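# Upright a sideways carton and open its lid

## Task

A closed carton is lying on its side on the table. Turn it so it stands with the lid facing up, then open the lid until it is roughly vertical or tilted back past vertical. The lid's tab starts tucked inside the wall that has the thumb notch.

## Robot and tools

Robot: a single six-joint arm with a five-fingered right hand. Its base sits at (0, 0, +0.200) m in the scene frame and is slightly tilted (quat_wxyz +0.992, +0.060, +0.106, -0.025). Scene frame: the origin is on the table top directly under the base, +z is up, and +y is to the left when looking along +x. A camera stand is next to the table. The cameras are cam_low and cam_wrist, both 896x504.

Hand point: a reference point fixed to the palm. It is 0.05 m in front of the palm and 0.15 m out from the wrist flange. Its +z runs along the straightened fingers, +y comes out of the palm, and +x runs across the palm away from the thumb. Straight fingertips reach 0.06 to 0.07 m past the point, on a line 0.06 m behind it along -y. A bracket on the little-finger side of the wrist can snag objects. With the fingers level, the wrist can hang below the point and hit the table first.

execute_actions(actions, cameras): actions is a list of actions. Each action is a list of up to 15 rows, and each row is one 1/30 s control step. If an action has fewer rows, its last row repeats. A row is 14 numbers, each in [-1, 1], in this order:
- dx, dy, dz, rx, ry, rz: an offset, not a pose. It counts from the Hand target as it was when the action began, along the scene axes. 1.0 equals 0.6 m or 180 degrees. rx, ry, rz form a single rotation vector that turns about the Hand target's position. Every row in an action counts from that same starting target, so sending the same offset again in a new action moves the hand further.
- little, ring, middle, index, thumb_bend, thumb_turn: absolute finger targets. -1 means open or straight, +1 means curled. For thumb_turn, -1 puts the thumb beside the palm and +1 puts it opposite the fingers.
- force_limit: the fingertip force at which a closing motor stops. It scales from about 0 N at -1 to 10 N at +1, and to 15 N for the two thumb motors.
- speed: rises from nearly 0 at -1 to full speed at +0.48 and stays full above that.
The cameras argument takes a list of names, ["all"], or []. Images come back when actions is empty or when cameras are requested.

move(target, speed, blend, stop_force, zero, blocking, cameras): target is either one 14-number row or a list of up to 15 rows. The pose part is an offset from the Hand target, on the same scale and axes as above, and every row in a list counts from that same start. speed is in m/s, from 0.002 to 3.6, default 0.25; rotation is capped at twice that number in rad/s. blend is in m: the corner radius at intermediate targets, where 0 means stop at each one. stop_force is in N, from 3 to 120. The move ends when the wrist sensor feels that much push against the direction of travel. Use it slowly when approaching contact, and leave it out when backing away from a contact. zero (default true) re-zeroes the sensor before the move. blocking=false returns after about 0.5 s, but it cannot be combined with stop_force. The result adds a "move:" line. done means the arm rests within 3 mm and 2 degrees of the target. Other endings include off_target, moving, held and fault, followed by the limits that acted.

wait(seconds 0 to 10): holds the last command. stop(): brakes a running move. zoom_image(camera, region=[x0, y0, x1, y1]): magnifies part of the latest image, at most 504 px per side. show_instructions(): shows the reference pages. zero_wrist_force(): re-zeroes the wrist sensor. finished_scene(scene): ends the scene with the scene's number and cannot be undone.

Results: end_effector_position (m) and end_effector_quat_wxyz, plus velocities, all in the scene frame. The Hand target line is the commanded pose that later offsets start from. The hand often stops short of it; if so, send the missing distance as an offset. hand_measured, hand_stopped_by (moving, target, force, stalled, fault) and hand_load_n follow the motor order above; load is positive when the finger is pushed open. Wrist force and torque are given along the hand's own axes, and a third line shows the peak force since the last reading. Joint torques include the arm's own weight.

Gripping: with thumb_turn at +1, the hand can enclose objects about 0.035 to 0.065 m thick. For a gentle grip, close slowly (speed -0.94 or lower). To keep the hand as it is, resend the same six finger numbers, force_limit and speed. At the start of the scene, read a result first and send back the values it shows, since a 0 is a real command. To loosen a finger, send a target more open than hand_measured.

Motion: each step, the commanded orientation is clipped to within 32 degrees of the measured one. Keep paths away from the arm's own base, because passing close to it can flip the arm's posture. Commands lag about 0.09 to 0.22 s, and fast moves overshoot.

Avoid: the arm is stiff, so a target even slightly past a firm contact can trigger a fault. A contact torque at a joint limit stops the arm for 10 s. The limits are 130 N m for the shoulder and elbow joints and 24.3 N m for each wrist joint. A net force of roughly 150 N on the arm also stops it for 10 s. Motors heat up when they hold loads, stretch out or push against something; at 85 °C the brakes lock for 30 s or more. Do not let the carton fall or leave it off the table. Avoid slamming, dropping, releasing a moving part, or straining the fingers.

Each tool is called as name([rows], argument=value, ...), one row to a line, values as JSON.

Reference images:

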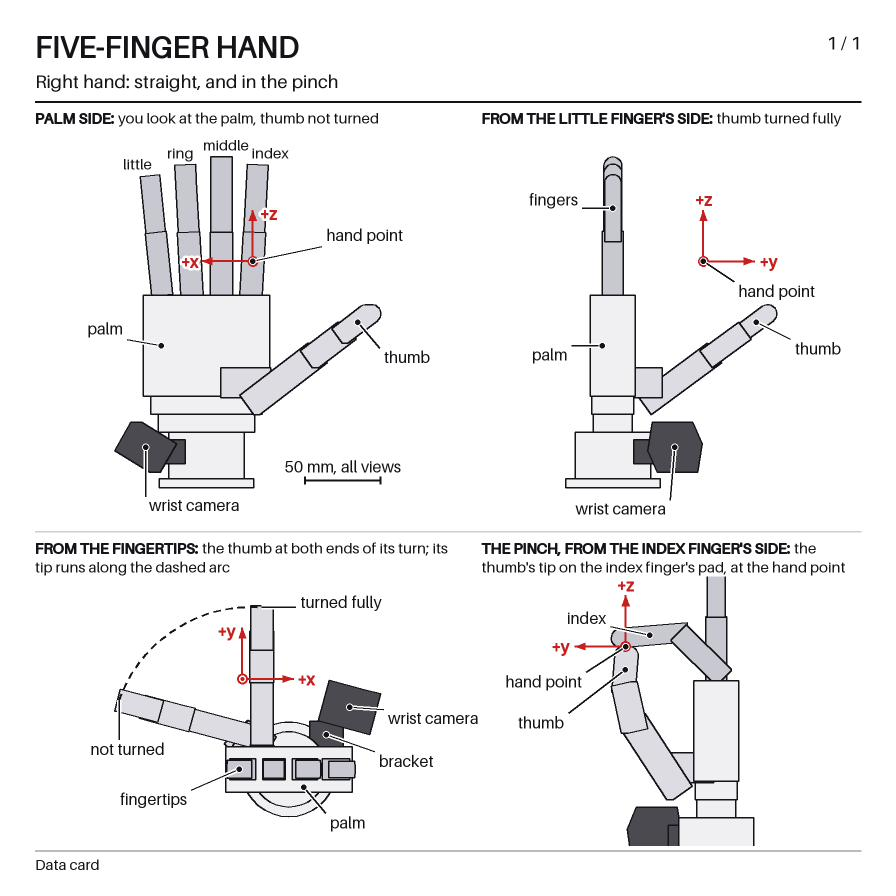

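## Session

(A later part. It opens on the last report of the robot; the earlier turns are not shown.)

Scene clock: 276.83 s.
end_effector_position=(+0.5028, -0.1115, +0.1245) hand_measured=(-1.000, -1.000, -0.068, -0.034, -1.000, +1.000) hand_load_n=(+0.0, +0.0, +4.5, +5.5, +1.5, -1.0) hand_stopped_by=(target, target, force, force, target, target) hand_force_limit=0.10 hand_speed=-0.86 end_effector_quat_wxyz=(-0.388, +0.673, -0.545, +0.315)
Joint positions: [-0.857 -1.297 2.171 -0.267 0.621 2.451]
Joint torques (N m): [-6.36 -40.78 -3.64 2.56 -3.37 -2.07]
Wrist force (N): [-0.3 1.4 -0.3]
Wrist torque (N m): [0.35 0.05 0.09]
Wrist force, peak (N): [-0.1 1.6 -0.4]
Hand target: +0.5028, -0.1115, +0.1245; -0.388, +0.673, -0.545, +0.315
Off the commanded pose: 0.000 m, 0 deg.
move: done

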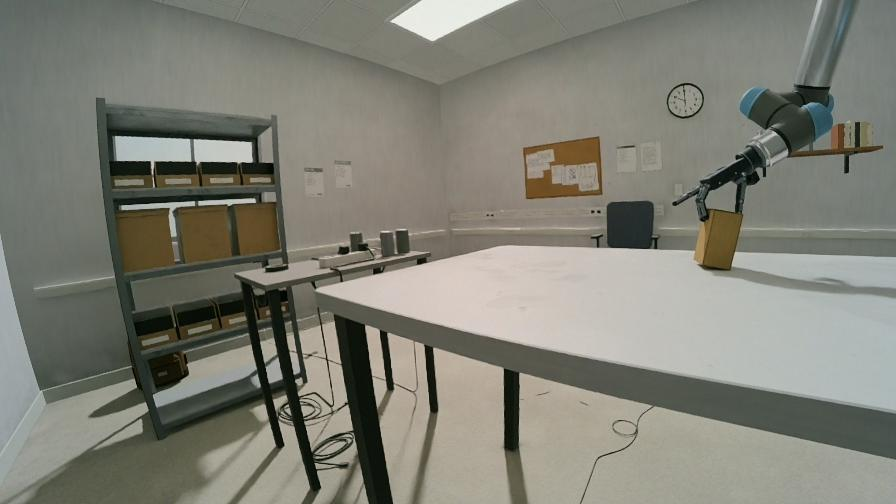

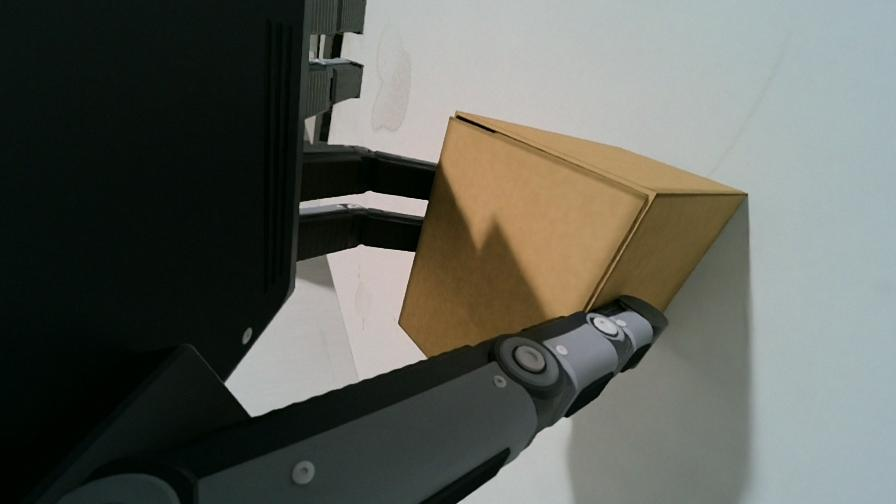

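move(target=[0.041,0.0087,-0.018,-0.0139,0.0652,0,-1,-1,0.2,0.6,-1,1,0.1,-0.86], speed=0.04)

move(target=[0,0,0,0,0,0,-1,-1,-0.5,-0.5,-1,1,0.1,-0.5])

move(target=[0,0,0.02,0,0,0,-1,-1,-0.5,-0.5,-1,1,0.1,-0.5], speed=0.03, cameras=["all"])

zoom_image(camera="cam_low", region=[650, 160, 770, 290])

Scene clock: 283.90 s.
end_effector_position=(+0.5274, -0.1063, +0.1136) hand_measured=(-1.000, -1.000, -0.066, -0.034, -1.000, +1.000) hand_load_n=(+0.0, +0.0, +1.0, +2.5, +3.5, -2.0) hand_stopped_by=(target, target, force, force, target, target) hand_force_limit=0.10 hand_speed=-0.86 end_effector_quat_wxyz=(-0.315, +0.710, -0.575, +0.256) end_effector_velocity=(+0.000, +0.000, -0.001) end_effector_angular_velocity=(+0.003, -0.003, +0.000)
Joint positions: [-0.693 -1.241 1.988 -0.014 0.885 2.429]
Joint velocities: [-0.002 0.001 0.003 -0.005 -0.005 0.002]
Joint torques (N m): [-2.45 -25.55 2.05 -5.32 -1.55 1.72]
Wrist force (N): [-0.6 -23.8 -48.5]
Wrist torque (N m): [-1.74 0.67 -0.16]
Wrist force, peak (N): [-0.6 -23.8 -48.5]
Hand target: +0.5274, -0.1063, +0.1137; -0.315, +0.710, -0.575, +0.256
Off the commanded pose: 0.000 m, 0 deg.
move: done

Scene clock: 284.53 s.
end_effector_position=(+0.5274, -0.1063, +0.1137) hand_measured=(-1.000, -1.000, -0.500, -0.500, -1.000, +1.000) hand_load_n=(+0.0, +0.0, +0.0, +0.0, +3.0, -2.5) hand_stopped_by=(target, target, target, target, target, target) hand_force_limit=0.10 hand_speed=-0.50 end_effector_quat_wxyz=(-0.315, +0.710, -0.575, +0.256)
Joint positions: [-0.693 -1.241 1.988 -0.015 0.885 2.429]
Joint torques (N m): [-3.19 -30.72 -0.34 -4.82 -2.05 1.8]
Wrist force (N): [-0.5 -20.3 -46.1]
Wrist torque (N m): [-1.74 0.64 -0.17]
Wrist force, peak (N): [-0.6 -24.1 -48.9]
Hand target: +0.5274, -0.1063, +0.1137; -0.315, +0.710, -0.575, +0.256
Off the commanded pose: 0.000 m, 0 deg.
move: done

Scene clock: 285.27 s.
end_effector_position=(+0.5274, -0.1063, +0.1258) hand_measured=(-1.000, -1.000, -0.500, -0.500, -1.000, +1.000) hand_load_n=(+0.0, +0.0, -0.5, +0.0, +0.0, +0.0) hand_stopped_by=(target, target, target, target, target, target) hand_force_limit=0.10 hand_speed=-0.50 end_effector_quat_wxyz=(-0.315, +0.710, -0.575, +0.257) end_effector_velocity=(+0.000, +0.000, -0.001) end_effector_angular_velocity=(-0.001, -0.001, +0.000)
Joint positions: [-0.694 -1.268 1.986 0.015 0.884 2.427]
Joint velocities: [0 0.003 0.001 -0.005 0 0]
Joint torques (N m): [-3.74 -20.26 -18.79 -0.24 -2.89 -1.8]
Wrist force (N): [-0.2 1.3 -0.6]
Wrist torque (N m): [0.33 0.04 0.13]
Wrist force, peak (N): [-0.5 -20.1 -46.1]
Hand target: +0.5274, -0.1063, +0.1257; -0.315, +0.710, -0.575, +0.256
Off the commanded pose: 0.000 m, 0 deg.
move: done

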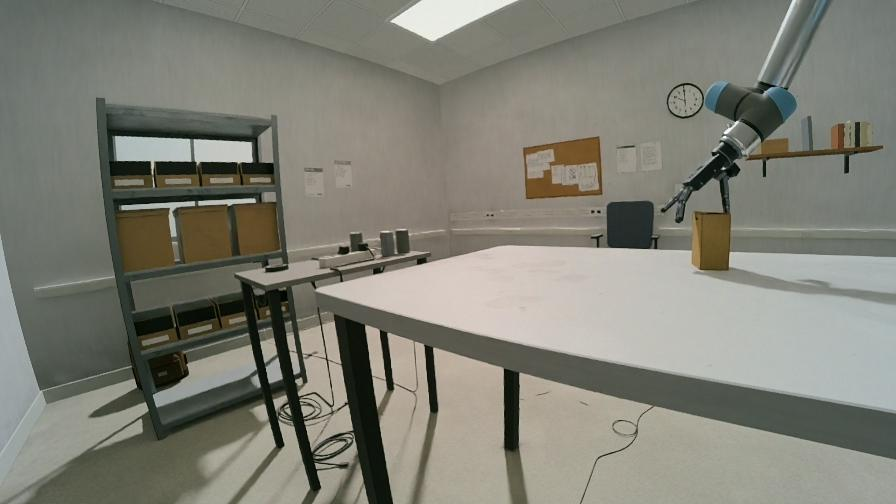

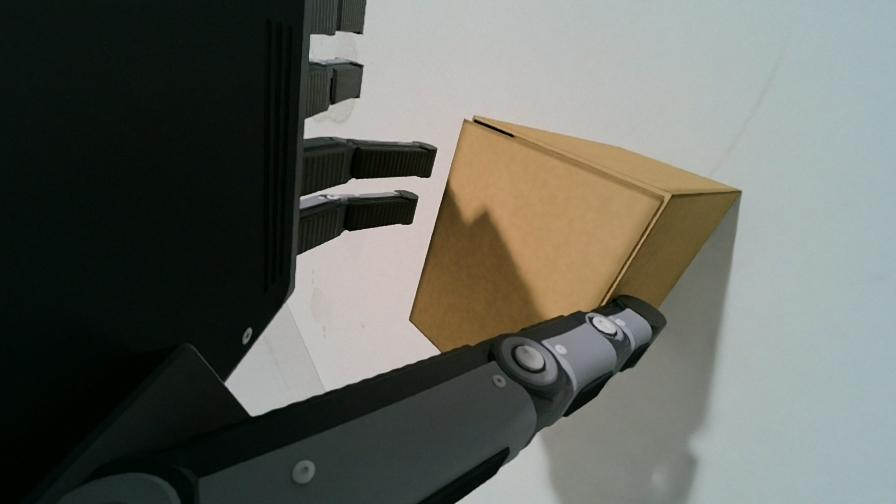

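Scaled by 3.877 from the camera's 896x504 image, which has a finer 1280x720 frame.

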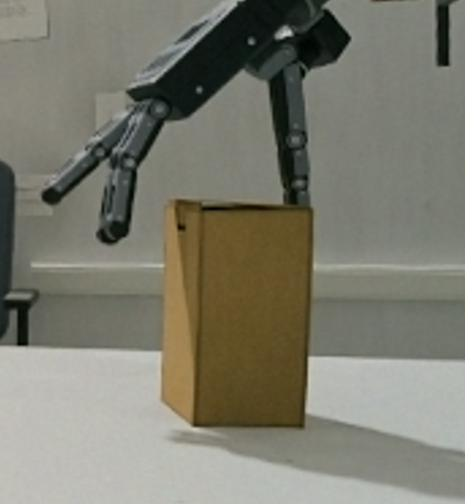

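move(target=[0,0,0.028,0,0,0,-1,-1,-1,-0.5,-1,1,0.1,-0.5], speed=0.05)

move(target=[0,0,0,0,0,0,-1,-1,-1,0.3,-1,1,-0.4,-0.9], cameras=["all"])

zoom_image(camera="cam_low", region=[650, 160, 770, 290])

Scene clock: 289.70 s.
end_effector_position=(+0.5275, -0.1063, +0.1426) hand_measured=(-1.000, -1.000, -1.000, -0.500, -1.000, +1.000) hand_load_n=(+0.0, -0.5, +0.0, +0.0, +0.5, +0.0) hand_stopped_by=(target, target, target, target, target, target) hand_force_limit=0.10 hand_speed=-0.50 end_effector_quat_wxyz=(-0.315, +0.710, -0.575, +0.257) end_effector_velocity=(+0.001, -0.001, -0.002) end_effector_angular_velocity=(-0.003, -0.003, +0.001)
Joint positions: [-0.697 -1.303 1.981 0.056 0.882 2.425]
Joint velocities: [0 0.005 -0.001 -0.007 0 -0.001]
Joint torques (N m): [-2.96 -20.33 -15.12 -0.18 -2.78 -1.89]
Wrist force (N): [0.0 1.2 -0.6]
Wrist torque (N m): [0.33 0.02 0.14]
Wrist force, peak (N): [-0.2 1.4 -0.5]
Hand target: +0.5274, -0.1063, +0.1425; -0.315, +0.710, -0.575, +0.256
Off the commanded pose: 0.000 m, 0 deg.
move: done

Scene clock: 292.83 s.
end_effector_position=(+0.5274, -0.1063, +0.1425) hand_measured=(-1.000, -1.000, -1.000, +0.300, -1.000, +1.000) hand_load_n=(+0.0, +0.0, -0.5, +0.0, +0.0, +0.0) hand_stopped_by=(target, target, target, target, target, target) hand_force_limit=-0.40 hand_speed=-0.90 end_effector_quat_wxyz=(-0.315, +0.710, -0.575, +0.256)
Joint positions: [-0.697 -1.302 1.981 0.056 0.882 2.425]
Joint torques (N m): [11.66 -19.98 -1.45 2.61 0.9 1.83]
Wrist force (N): [-0.1 1.2 -0.5]
Wrist torque (N m): [0.34 0.03 0.14]
Wrist force, peak (N): [-0.2 1.3 -0.5]
Hand target: +0.5274, -0.1063, +0.1425; -0.315, +0.710, -0.575, +0.256
Off the commanded pose: 0.000 m, 0 deg.
move: done

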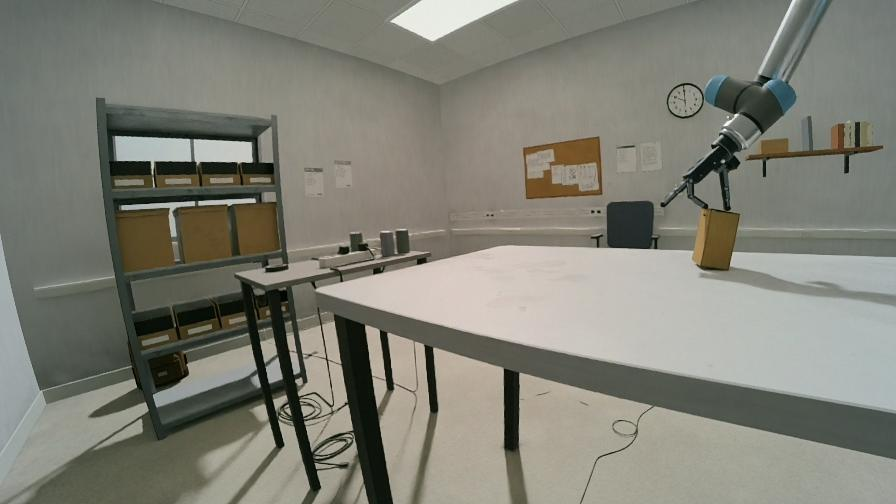

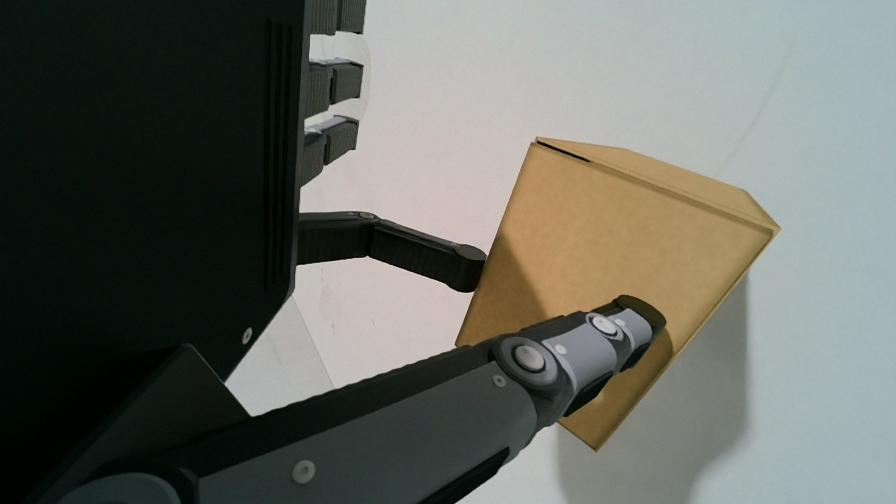

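Scaled by 3.877 from the camera's 896x504 image, which has a finer 1280x720 frame.

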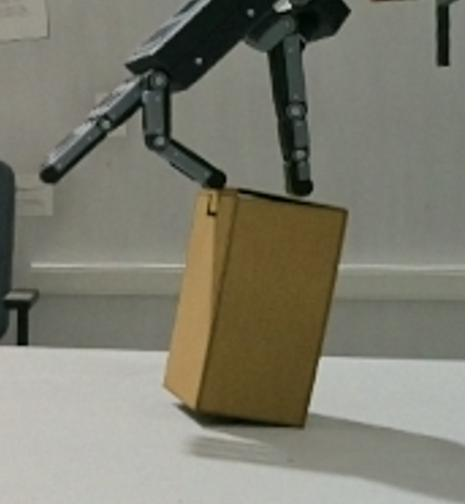

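move([
  [0.05,0.0106,-0.018,0,0,0,-1,-1,-1,0.3,-1,1,-0.4,-0.9],
  [0.075,0.016,-0.018,0,0,0,-1,-1,-1,0.3,-1,1,-0.4,-0.9],
], speed=0.03, blend=0.003)

move(target=[0,0,0.04,0.0139,-0.0652,0,-1,-1,-1,-1,-1,1,-0.4,0.2], speed=0.1, cameras=["all"])

zoom_image(camera="cam_low", region=[650, 160, 770, 290])

Scene clock: 309.03 s.
end_effector_position=(+0.5415, -0.1014, +0.1375) hand_measured=(-1.000, -1.000, -1.000, +0.300, -1.000, +1.000) hand_load_n=(+0.0, +0.0, +0.0, +0.0, +0.5, -11.5) hand_stopped_by=(target, target, target, target, target, target) hand_force_limit=-0.40 hand_speed=-0.90 end_effector_quat_wxyz=(-0.316, +0.710, -0.575, +0.254)
Joint positions: [-0.661 -1.274 1.946 0.049 0.907 2.453]
Joint torques (N m): [3.34 -33.93 -12.52 1.22 -0.7 0.06]
Wrist force (N): [3.6 -21.7 -17.3]
Wrist torque (N m): [-1.38 0.18 -0.39]
Wrist force, peak (N): [-1.9 -68.4 -119.3]
Hand target: +0.5415, -0.1014, +0.1375; -0.316, +0.710, -0.575, +0.254 (not the last commanded pose)
Off the commanded pose: 0.032 m, 0 deg.
FORCE FAULT: contact force on the arm reached its limit, and the arm stopped for 10 seconds. The contact can be on any part of the arm, not only on its tool. That time counts as 20 of the actions that you can send in this scene. The arm's remaining commands of this call were not run. During the stop the arm's controller moved it back a little. The arm's target is now where it stood when the stop ended, not its last command. The arm accepts commands again.
move: fault; path passed 0 of 2 targets

not run: an earlier result of this reply reported a stop or a fault. Calls in your next reply go to the robot.

Scaled by 3.877 from the camera's 896x504 image, which has a finer 1280x720 frame.
This view is cut from an older image: the scene may have changed since it was taken.

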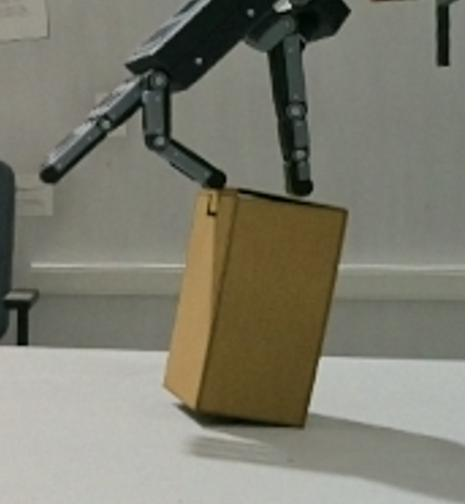

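move(target=[0,0,0.08,0,0,0,-1,-1,-1,0.3,-1,1,-0.4,-0.9], speed=0.05, cameras=["all"])

zoom_image(camera="cam_low", region=[650, 160, 770, 290])

Scene clock: 311.60 s.
end_effector_position=(+0.5416, -0.1015, +0.1857) hand_measured=(-1.000, -1.000, -1.000, +0.300, -1.000, +1.000) hand_load_n=(+0.0, +0.0, -0.5, +0.0, +0.0, +0.0) hand_stopped_by=(target, target, target, target, target, target) hand_force_limit=-0.40 hand_speed=-0.90 end_effector_quat_wxyz=(-0.316, +0.710, -0.575, +0.255) end_effector_velocity=(+0.000, +0.000, -0.002) end_effector_angular_velocity=(+0.000, +0.001, +0.000)
Joint positions: [-0.667 -1.367 1.924 0.166 0.902 2.449]
Joint velocities: [0 0.004 0.002 -0.005 0 -0.001]
Joint torques (N m): [-1.18 -19.5 -5.51 0.09 -2.58 -1.7]
Wrist force (N): [-0.2 0.6 -0.4]
Wrist torque (N m): [0.23 0.05 0.12]
Wrist force, peak (N): [3.7 -22.2 -17.5]
Hand target: +0.5415, -0.1014, +0.1855; -0.316, +0.710, -0.575, +0.254
Off the commanded pose: 0.000 m, 0 deg.
move: done

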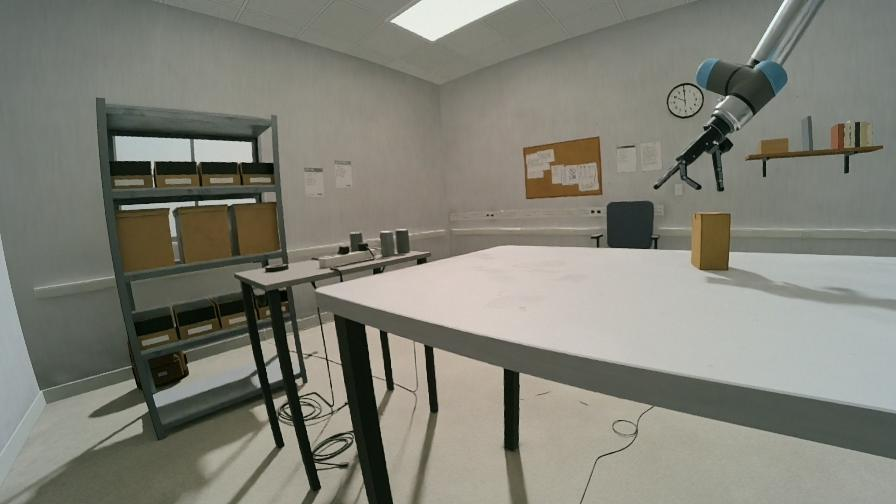

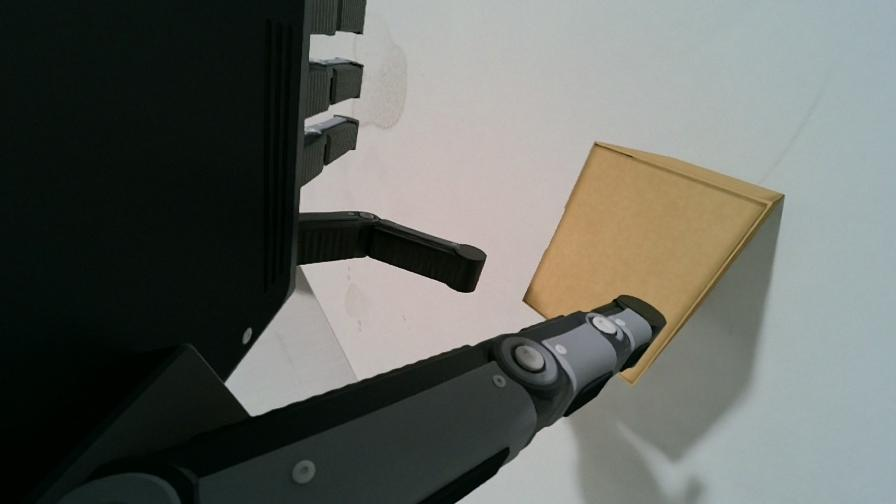

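Scaled by 3.877 from the camera's 896x504 image, which has a finer 1280x720 frame.

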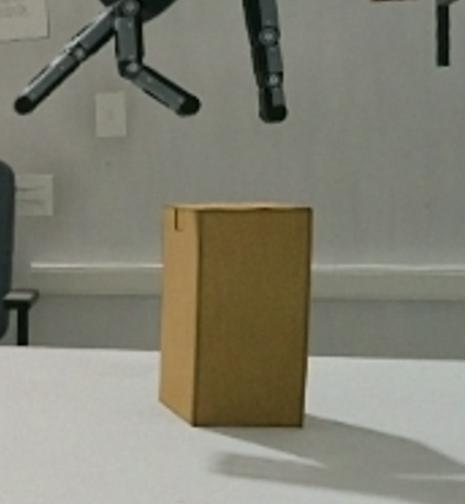

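move([
  [-0.062,-0.017,0.02,0.0139,-0.0652,0,-1,-1,-1,-0.5,-1,1,-0.4,0],
  [-0.062,-0.017,-0.096,0.0139,-0.0652,0,-1,-1,-1,-0.5,-1,1,-0.4,0],
], speed=[0.15,0.05], cameras=["all"])

zoom_image(camera="cam_low", region=[650, 160, 770, 290])

Scene clock: 317.50 s.
end_effector_position=(+0.5042, -0.1115, +0.1279) hand_measured=(-1.000, -1.000, -1.000, -0.500, -1.000, +1.000) hand_load_n=(-0.5, +0.0, +0.0, +0.0, +0.0, +0.0) hand_stopped_by=(target, target, target, target, target, target) hand_force_limit=-0.40 hand_speed=0.00 end_effector_quat_wxyz=(-0.389, +0.674, -0.545, +0.313)
Joint positions: [-0.855 -1.301 2.163 -0.249 0.62 2.448]
Joint torques (N m): [-0.33 -41.79 -4.87 2.59 -0.38 0.83]
Wrist force (N): [-0.5 0.8 -0.7]
Wrist torque (N m): [0.32 0.09 0.01]
Wrist force, peak (N): [-0.4 1.1 -1.4]
Hand target: +0.5043, -0.1116, +0.1279; -0.389, +0.674, -0.545, +0.313
Off the commanded pose: 0.000 m, 0 deg.
move: done

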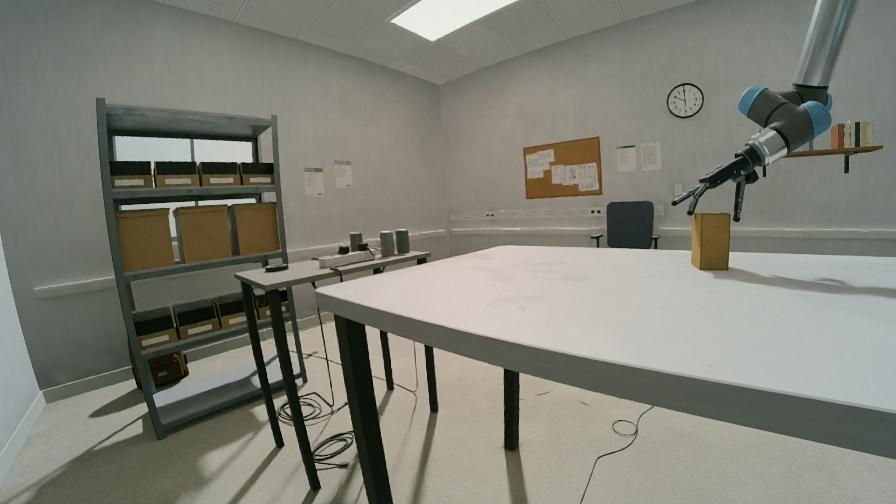

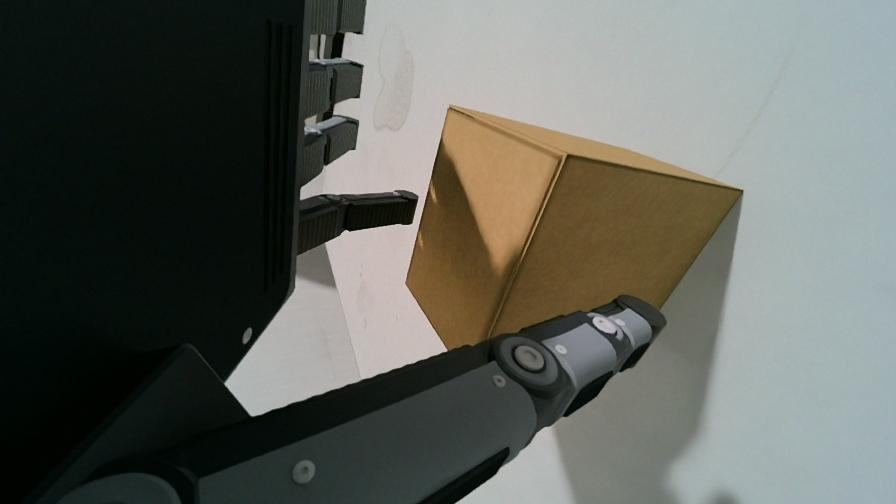

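Scaled by 3.877 from the camera's 896x504 image, which has a finer 1280x720 frame.

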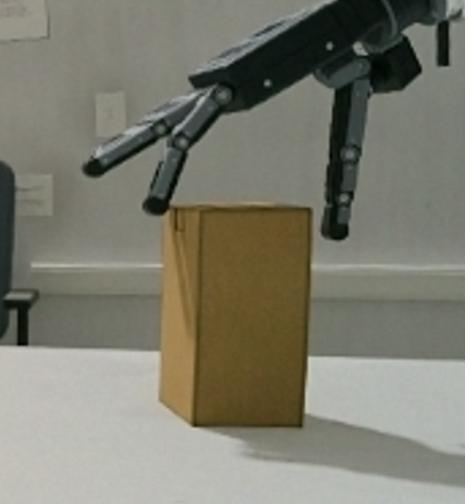

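move(target=[0.0165,0.0035,0,0,0,0,-1,-1,-1,-0.5,-1,1,-0.4,0], speed=0.02)

move(target=[0,0,0,0,0,0,-1,-1,-1,0.3,-1,1,-0.2,-0.92], cameras=["all"])

zoom_image(camera="cam_low", region=[650, 160, 770, 290])

zoom_image(camera="cam_wrist", region=[360, 60, 780, 380])

Scene clock: 320.77 s.
end_effector_position=(+0.5143, -0.1096, +0.1279) hand_measured=(-1.000, -1.000, -1.000, -0.500, -1.000, +1.000) hand_load_n=(+0.0, +0.0, +0.0, +0.0, +0.0, +0.0) hand_stopped_by=(target, target, target, target, target, target) hand_force_limit=-0.40 hand_speed=0.00 end_effector_quat_wxyz=(-0.389, +0.674, -0.545, +0.313)
Joint positions: [-0.826 -1.296 2.143 -0.257 0.643 2.475]
Joint torques (N m): [-5.4 -25.56 0.06 1.15 -2.76 -1.96]
Wrist force (N): [-0.3 1.0 -0.6]
Wrist torque (N m): [0.33 0.06 0.02]
Wrist force, peak (N): [-0.4 0.9 -0.8]
Hand target: +0.5142, -0.1095, +0.1279; -0.389, +0.674, -0.545, +0.313
Off the commanded pose: 0.000 m, 0 deg.
move: done

Scene clock: 323.13 s.
end_effector_position=(+0.5142, -0.1095, +0.1279) hand_measured=(-1.000, -1.000, -1.000, -0.030, -1.000, +1.000) hand_load_n=(+0.0, +0.0, -0.5, +4.0, +0.5, -1.0) hand_stopped_by=(target, target, target, force, target, target) hand_force_limit=-0.20 hand_speed=-0.92 end_effector_quat_wxyz=(-0.389, +0.674, -0.545, +0.313)
Joint positions: [-0.827 -1.296 2.143 -0.256 0.643 2.475]
Joint torques (N m): [-6.8 -42.82 0.67 2.54 -3.05 -1.97]
Wrist force (N): [-0.5 1.2 -0.6]
Wrist torque (N m): [0.33 0.09 0.04]
Wrist force, peak (N): [-0.5 1.2 -0.6]
Hand target: +0.5142, -0.1095, +0.1279; -0.389, +0.674, -0.545, +0.313
Off the commanded pose: 0.000 m, 0 deg.
move: done

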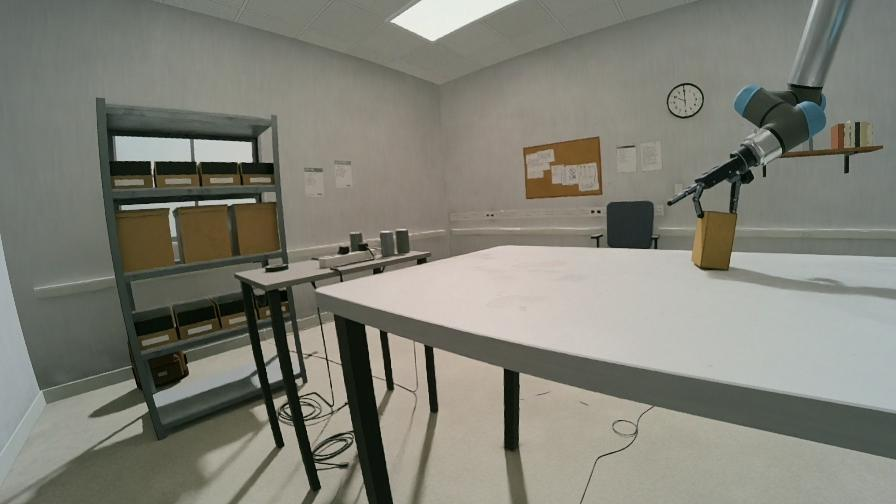

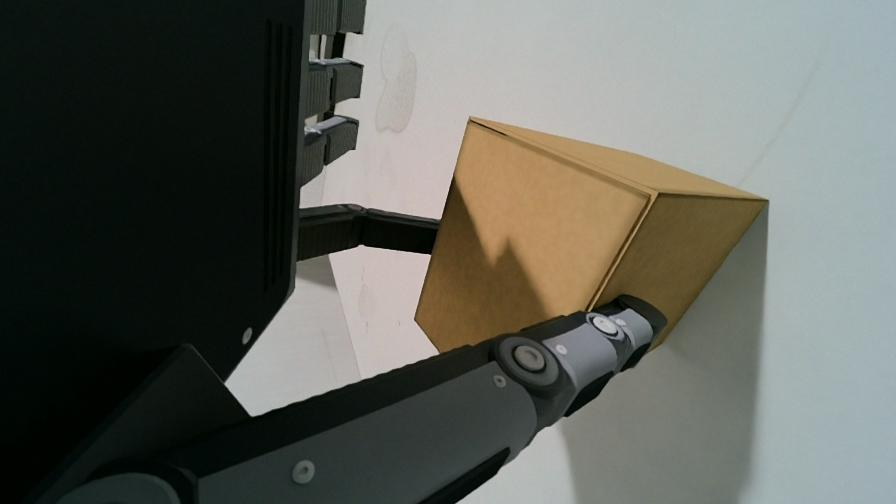

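Scaled by 3.877 from the camera's 896x504 image, which has a finer 1280x720 frame.

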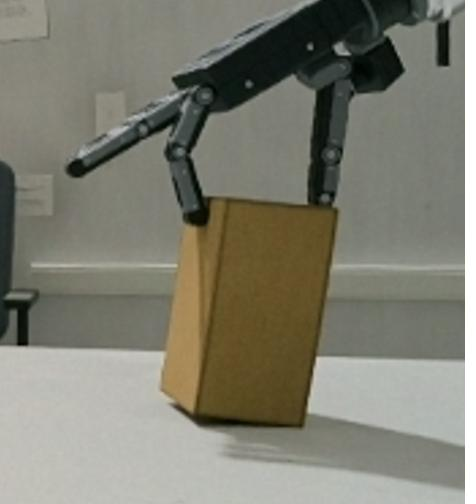

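Scaled by 1.200 from the camera's 896x504 image, which has a finer 1280x720 frame.

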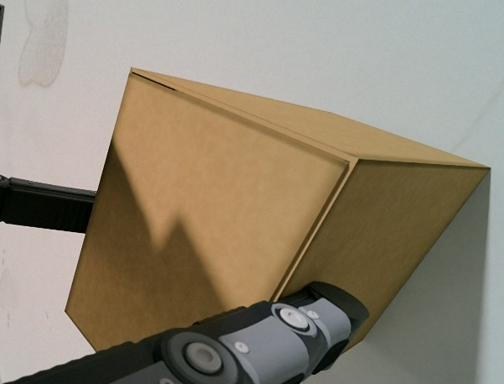

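move(target=[0,0,0,0,0,0,-1,-1,-1,0.5,-1,1,0.3,-0.92])

move(target=[-0.0085,-0.0018,0.0152,0.0139,-0.0652,0,-1,-1,-1,0.5,-1,1,0.3,-0.92], speed=0.05, cameras=["all"])

zoom_image(camera="cam_low", region=[650, 160, 770, 290])

zoom_image(camera="cam_wrist", region=[360, 60, 780, 380])

Scene clock: 328.20 s.
end_effector_position=(+0.5142, -0.1095, +0.1279) hand_measured=(-1.000, -1.000, -1.000, -0.018, -1.000, +1.000) hand_load_n=(+0.0, +0.0, +0.0, +8.5, +1.0, -2.5) hand_stopped_by=(target, target, target, force, target, target) hand_force_limit=0.30 hand_speed=-0.92 end_effector_quat_wxyz=(-0.389, +0.674, -0.545, +0.313)
Joint positions: [-0.827 -1.296 2.143 -0.256 0.643 2.475]
Joint torques (N m): [-6.25 -41.28 0.66 2.49 -2.62 -1.69]
Wrist force (N): [-0.3 1.2 -0.5]
Wrist torque (N m): [0.32 0.07 0.04]
Wrist force, peak (N): [-0.5 1.4 -0.4]
Hand target: +0.5142, -0.1095, +0.1279; -0.389, +0.674, -0.545, +0.313
Off the commanded pose: 0.000 m, 0 deg.
move: done

Scene clock: 330.73 s.
end_effector_position=(+0.5090, -0.1106, +0.1370) hand_measured=(-1.000, -1.000, -1.000, -0.018, -1.000, +1.000) hand_load_n=(+0.0, +0.0, +0.0, +8.5, +1.5, -2.5) hand_stopped_by=(target, target, target, force, target, target) hand_force_limit=0.30 hand_speed=-0.92 end_effector_quat_wxyz=(-0.457, +0.629, -0.509, +0.368)
Joint positions: [-0.928 -1.315 2.284 -0.649 0.439 2.684]
Joint torques (N m): [10.76 -33.83 -17.71 0.31 1.71 -1.58]
Wrist force (N): [-0.2 1.3 -0.9]
Wrist torque (N m): [0.37 0.06 0.13]
Wrist force, peak (N): [-0.2 1.4 -0.7]
Hand target: +0.5091, -0.1106, +0.1370; -0.457, +0.629, -0.509, +0.368
Off the commanded pose: 0.000 m, 0 deg.
move: done

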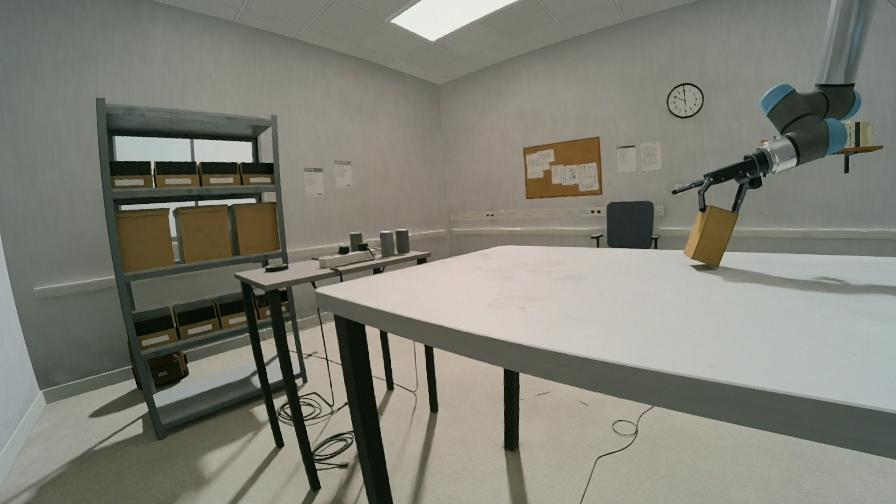

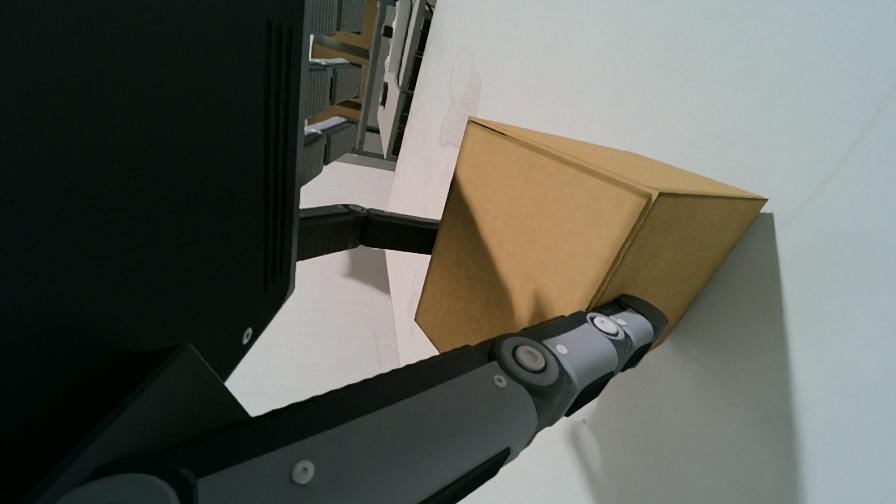

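Scaled by 3.877 from the camera's 896x504 image, which has a finer 1280x720 frame.

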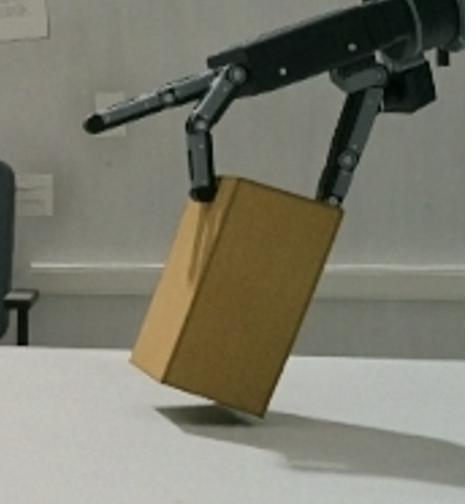

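Scaled by 1.200 from the camera's 896x504 image, which has a finer 1280x720 frame.

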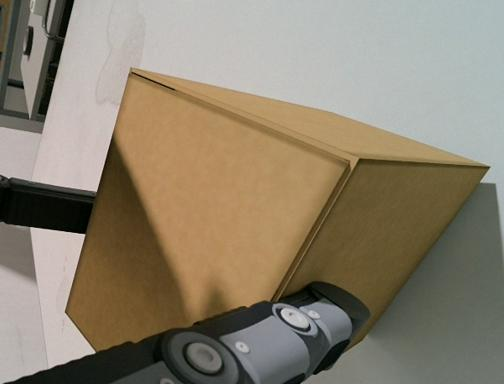

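move(target=[0.0085,0.0018,0.003,-0.0208,0.0978,0,-1,-1,-1,0.5,-1,1,0.3,-0.92], speed=0.15, cameras=["cam_low"])

zoom_image(camera="cam_low", region=[610, 130, 810, 300])

Scene clock: 356.07 s.
end_effector_position=(+0.5142, -0.1095, +0.1388) hand_measured=(-1.000, -1.000, -1.000, -0.018, -1.000, +1.000) hand_load_n=(-0.5, +0.0, +0.0, +8.5, +1.0, -2.5) hand_stopped_by=(target, target, target, force, target, target) hand_force_limit=0.30 hand_speed=-0.92 end_effector_quat_wxyz=(-0.353, +0.693, -0.561, +0.284)
Joint positions: [-0.781 -1.318 2.077 -0.075 0.747 2.421]
Joint torques (N m): [-1.57 -34.01 -3.71 2.62 -0.4 2.13]
Wrist force (N): [-0.3 1.1 -0.4]
Wrist torque (N m): [0.30 0.06 0.06]
Wrist force, peak (N): [-0.3 1.5 -0.9]
Hand target: +0.5142, -0.1095, +0.1388; -0.353, +0.693, -0.561, +0.284
Off the commanded pose: 0.000 m, 0 deg.
move: done
Images, in order (width x height): cam_low 896x504.

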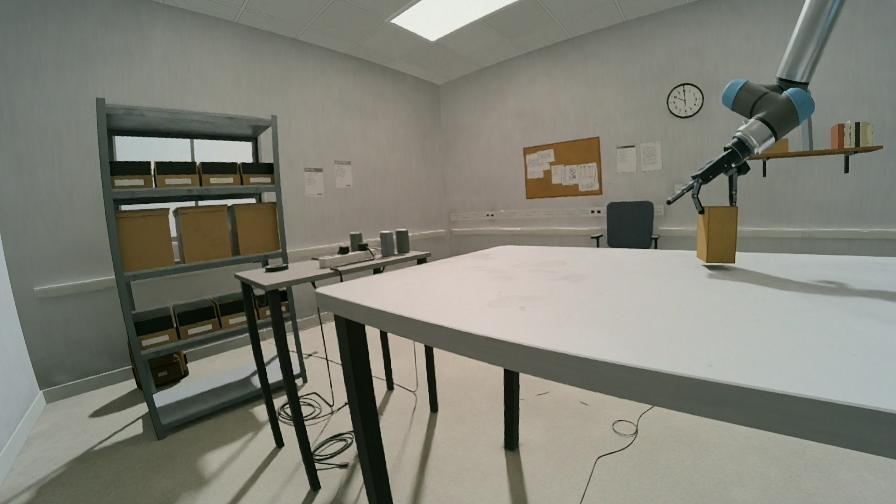

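Scaled by 2.520 from the camera's 896x504 image, which has a finer 1280x720 frame.

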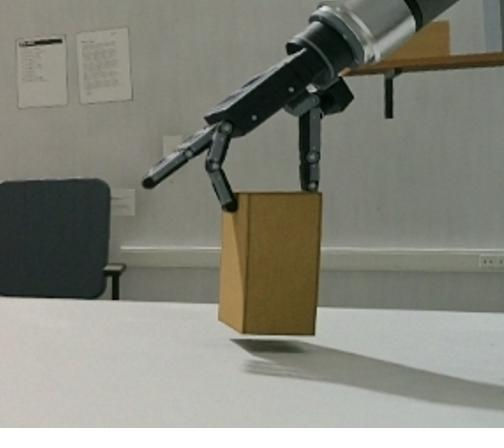

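move([
  [0,0,-0.008,0,0,0,-1,-1,-1,0.5,-1,1,0.3,-0.92],
  [0,0,-0.008,0,0,0,-1,-1,-1,-0.024,-1,1,0.3,-0.92],
  [0,0,-0.008,0,0,0,-1,-1,-1,-0.03,-1,1,0.3,-0.92],
  [0,0,-0.008,0,0,0,-1,-1,-1,-0.036,-1,1,0.3,-0.92],
], speed=0.05, cameras=["cam_low"])

zoom_image(camera="cam_low", region=[660, 160, 780, 280])

Scene clock: 359.93 s.
end_effector_position=(+0.5142, -0.1095, +0.1340) hand_measured=(-1.000, -1.000, -1.000, -0.036, -1.000, +1.000) hand_load_n=(+0.0, +0.0, +0.0, +2.0, +0.0, -0.5) hand_stopped_by=(target, target, target, target, target, target) hand_force_limit=0.30 hand_speed=-0.92 end_effector_quat_wxyz=(-0.353, +0.693, -0.561, +0.284)
Joint positions: [-0.78 -1.307 2.078 -0.088 0.748 2.422]
Joint torques (N m): [10.66 -44.44 -11.02 2.66 -0.53 0.09]
Wrist force (N): [-0.6 1.0 -0.5]
Wrist torque (N m): [0.29 0.11 0.01]
Wrist force, peak (N): [-0.5 1.3 -0.4]
Hand target: +0.5142, -0.1095, +0.1340; -0.353, +0.693, -0.561, +0.284
Off the commanded pose: 0.000 m, 0 deg.
move: done
Images, in order (width x height): cam_low 896x504.

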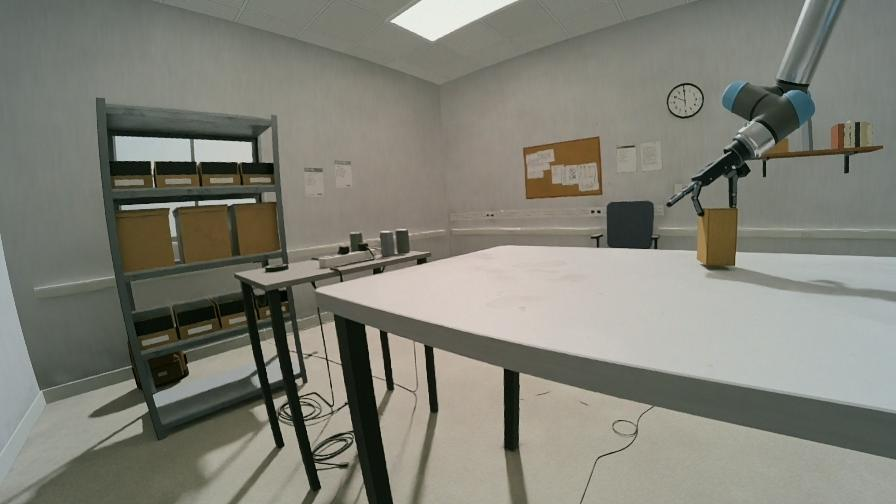

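Scaled by 4.200 from the camera's 896x504 image, which has a finer 1280x720 frame.

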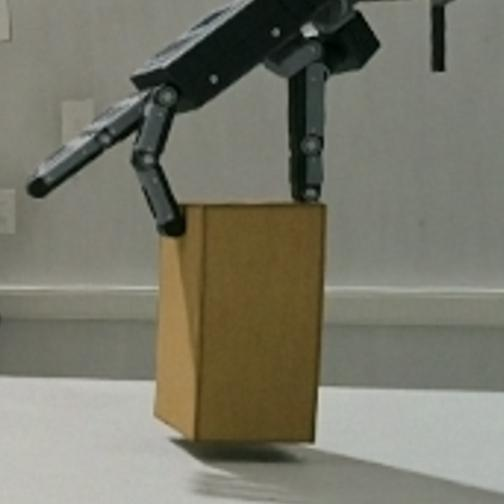

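move([
  [0,0,0,0,0,0,-1,-1,-1,-0.039,-1,1,0.3,-0.92],
  [0,0,0,0,0,0,-1,-1,-1,-0.042,-1,1,0.3,-0.92],
  [0,0,0,0,0,0,-1,-1,-1,-0.045,-1,1,0.3,-0.92],
  [0,0,0,0,0,0,-1,-1,-1,-0.049,-1,1,0.3,-0.92],
], speed=0.05, cameras=["cam_low"])

zoom_image(camera="cam_low", region=[660, 160, 780, 280])

Scene clock: 363.50 s.
end_effector_position=(+0.5142, -0.1095, +0.1340) hand_measured=(-1.000, -1.000, -1.000, -0.050, -1.000, +1.000) hand_load_n=(+0.0, +0.0, +0.0, +0.0, +0.0, +0.0) hand_stopped_by=(target, target, target, target, target, target) hand_force_limit=0.30 hand_speed=-0.92 end_effector_quat_wxyz=(-0.353, +0.693, -0.561, +0.284)
Joint positions: [-0.78 -1.307 2.078 -0.088 0.748 2.422]
Joint torques (N m): [10.35 -40.37 -18.92 2.31 -2.54 -1.68]
Wrist force (N): [-0.4 0.7 -0.6]
Wrist torque (N m): [0.28 0.07 0.01]
Wrist force, peak (N): [-0.4 1.3 -0.6]
Hand target: +0.5142, -0.1095, +0.1340; -0.353, +0.693, -0.561, +0.284
Off the commanded pose: 0.000 m, 0 deg.
move: done
Images, in order (width x height): cam_low 896x504.

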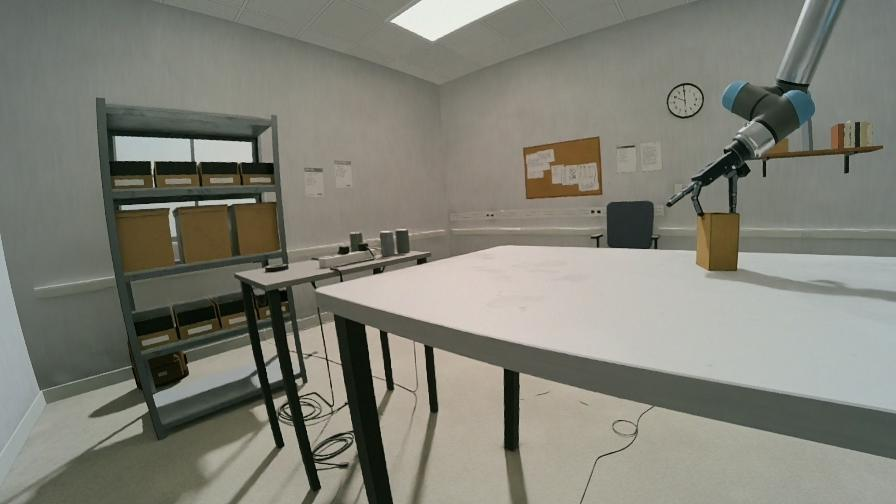

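Scaled by 4.200 from the camera's 896x504 image, which has a finer 1280x720 frame.

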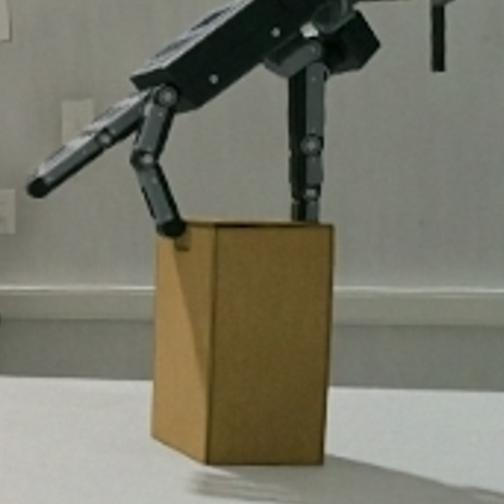

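zoom_image(camera="cam_low", region=[690, 205, 745, 245])

Scaled by 9.164 from the camera's 896x504 image, which has a finer 1280x720 frame.

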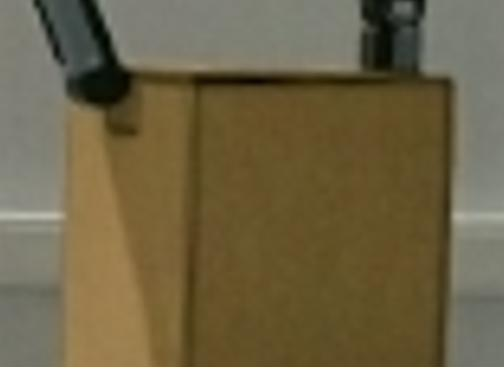

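move([
  [0,0,0,0,0,0,-1,-1,-1,-0.12,-1,1,0.3,-0.92],
  [0,0,-0.0167,0,0,0,-1,-1,-1,-0.12,-1,1,0.3,-0.92],
  [0,0,-0.0167,0,0,0,-1,-1,-1,0.5,-1,1,0.1,-0.92],
  [0,0,0.008,0,0,0,-1,-1,-1,0.5,-1,1,0.1,-0.92],
], speed=0.06, cameras=["cam_low"])

zoom_image(camera="cam_low", region=[660, 160, 780, 280])

Scene clock: 369.60 s.
end_effector_position=(+0.5142, -0.1096, +0.1390) hand_measured=(-1.000, -1.000, -1.000, -0.010, -1.000, +1.000) hand_load_n=(+0.0, +0.0, +0.0, +7.0, +1.0, -0.5) hand_stopped_by=(target, target, target, force, target, target) hand_force_limit=0.10 hand_speed=-0.92 end_effector_quat_wxyz=(-0.353, +0.693, -0.561, +0.284)
Joint positions: [-0.781 -1.318 2.077 -0.075 0.747 2.421]
Joint torques (N m): [-1.8 -16.96 -16.72 -0.14 -2.63 -1.64]
Wrist force (N): [-0.3 1.4 -0.3]
Wrist torque (N m): [0.34 0.07 0.12]
Wrist force, peak (N): [-0.3 1.4 -0.3]
Hand target: +0.5142, -0.1095, +0.1388; -0.353, +0.693, -0.561, +0.284
Off the commanded pose: 0.000 m, 0 deg.
move: done
Images, in order (width x height): cam_low 896x504.

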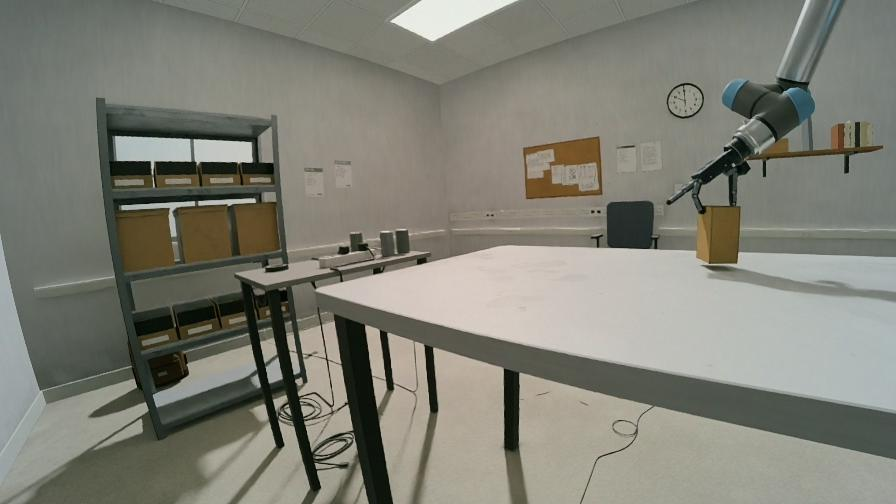

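Scaled by 4.200 from the camera's 896x504 image, which has a finer 1280x720 frame.

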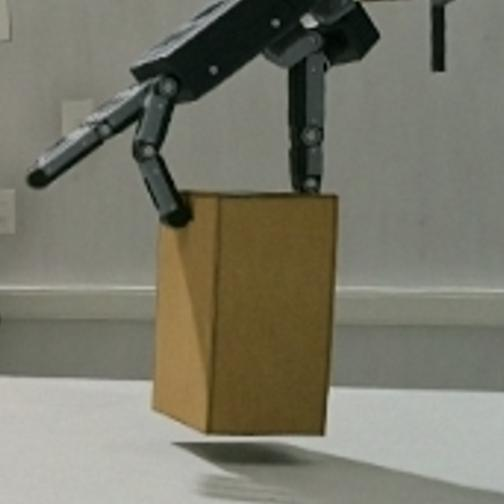

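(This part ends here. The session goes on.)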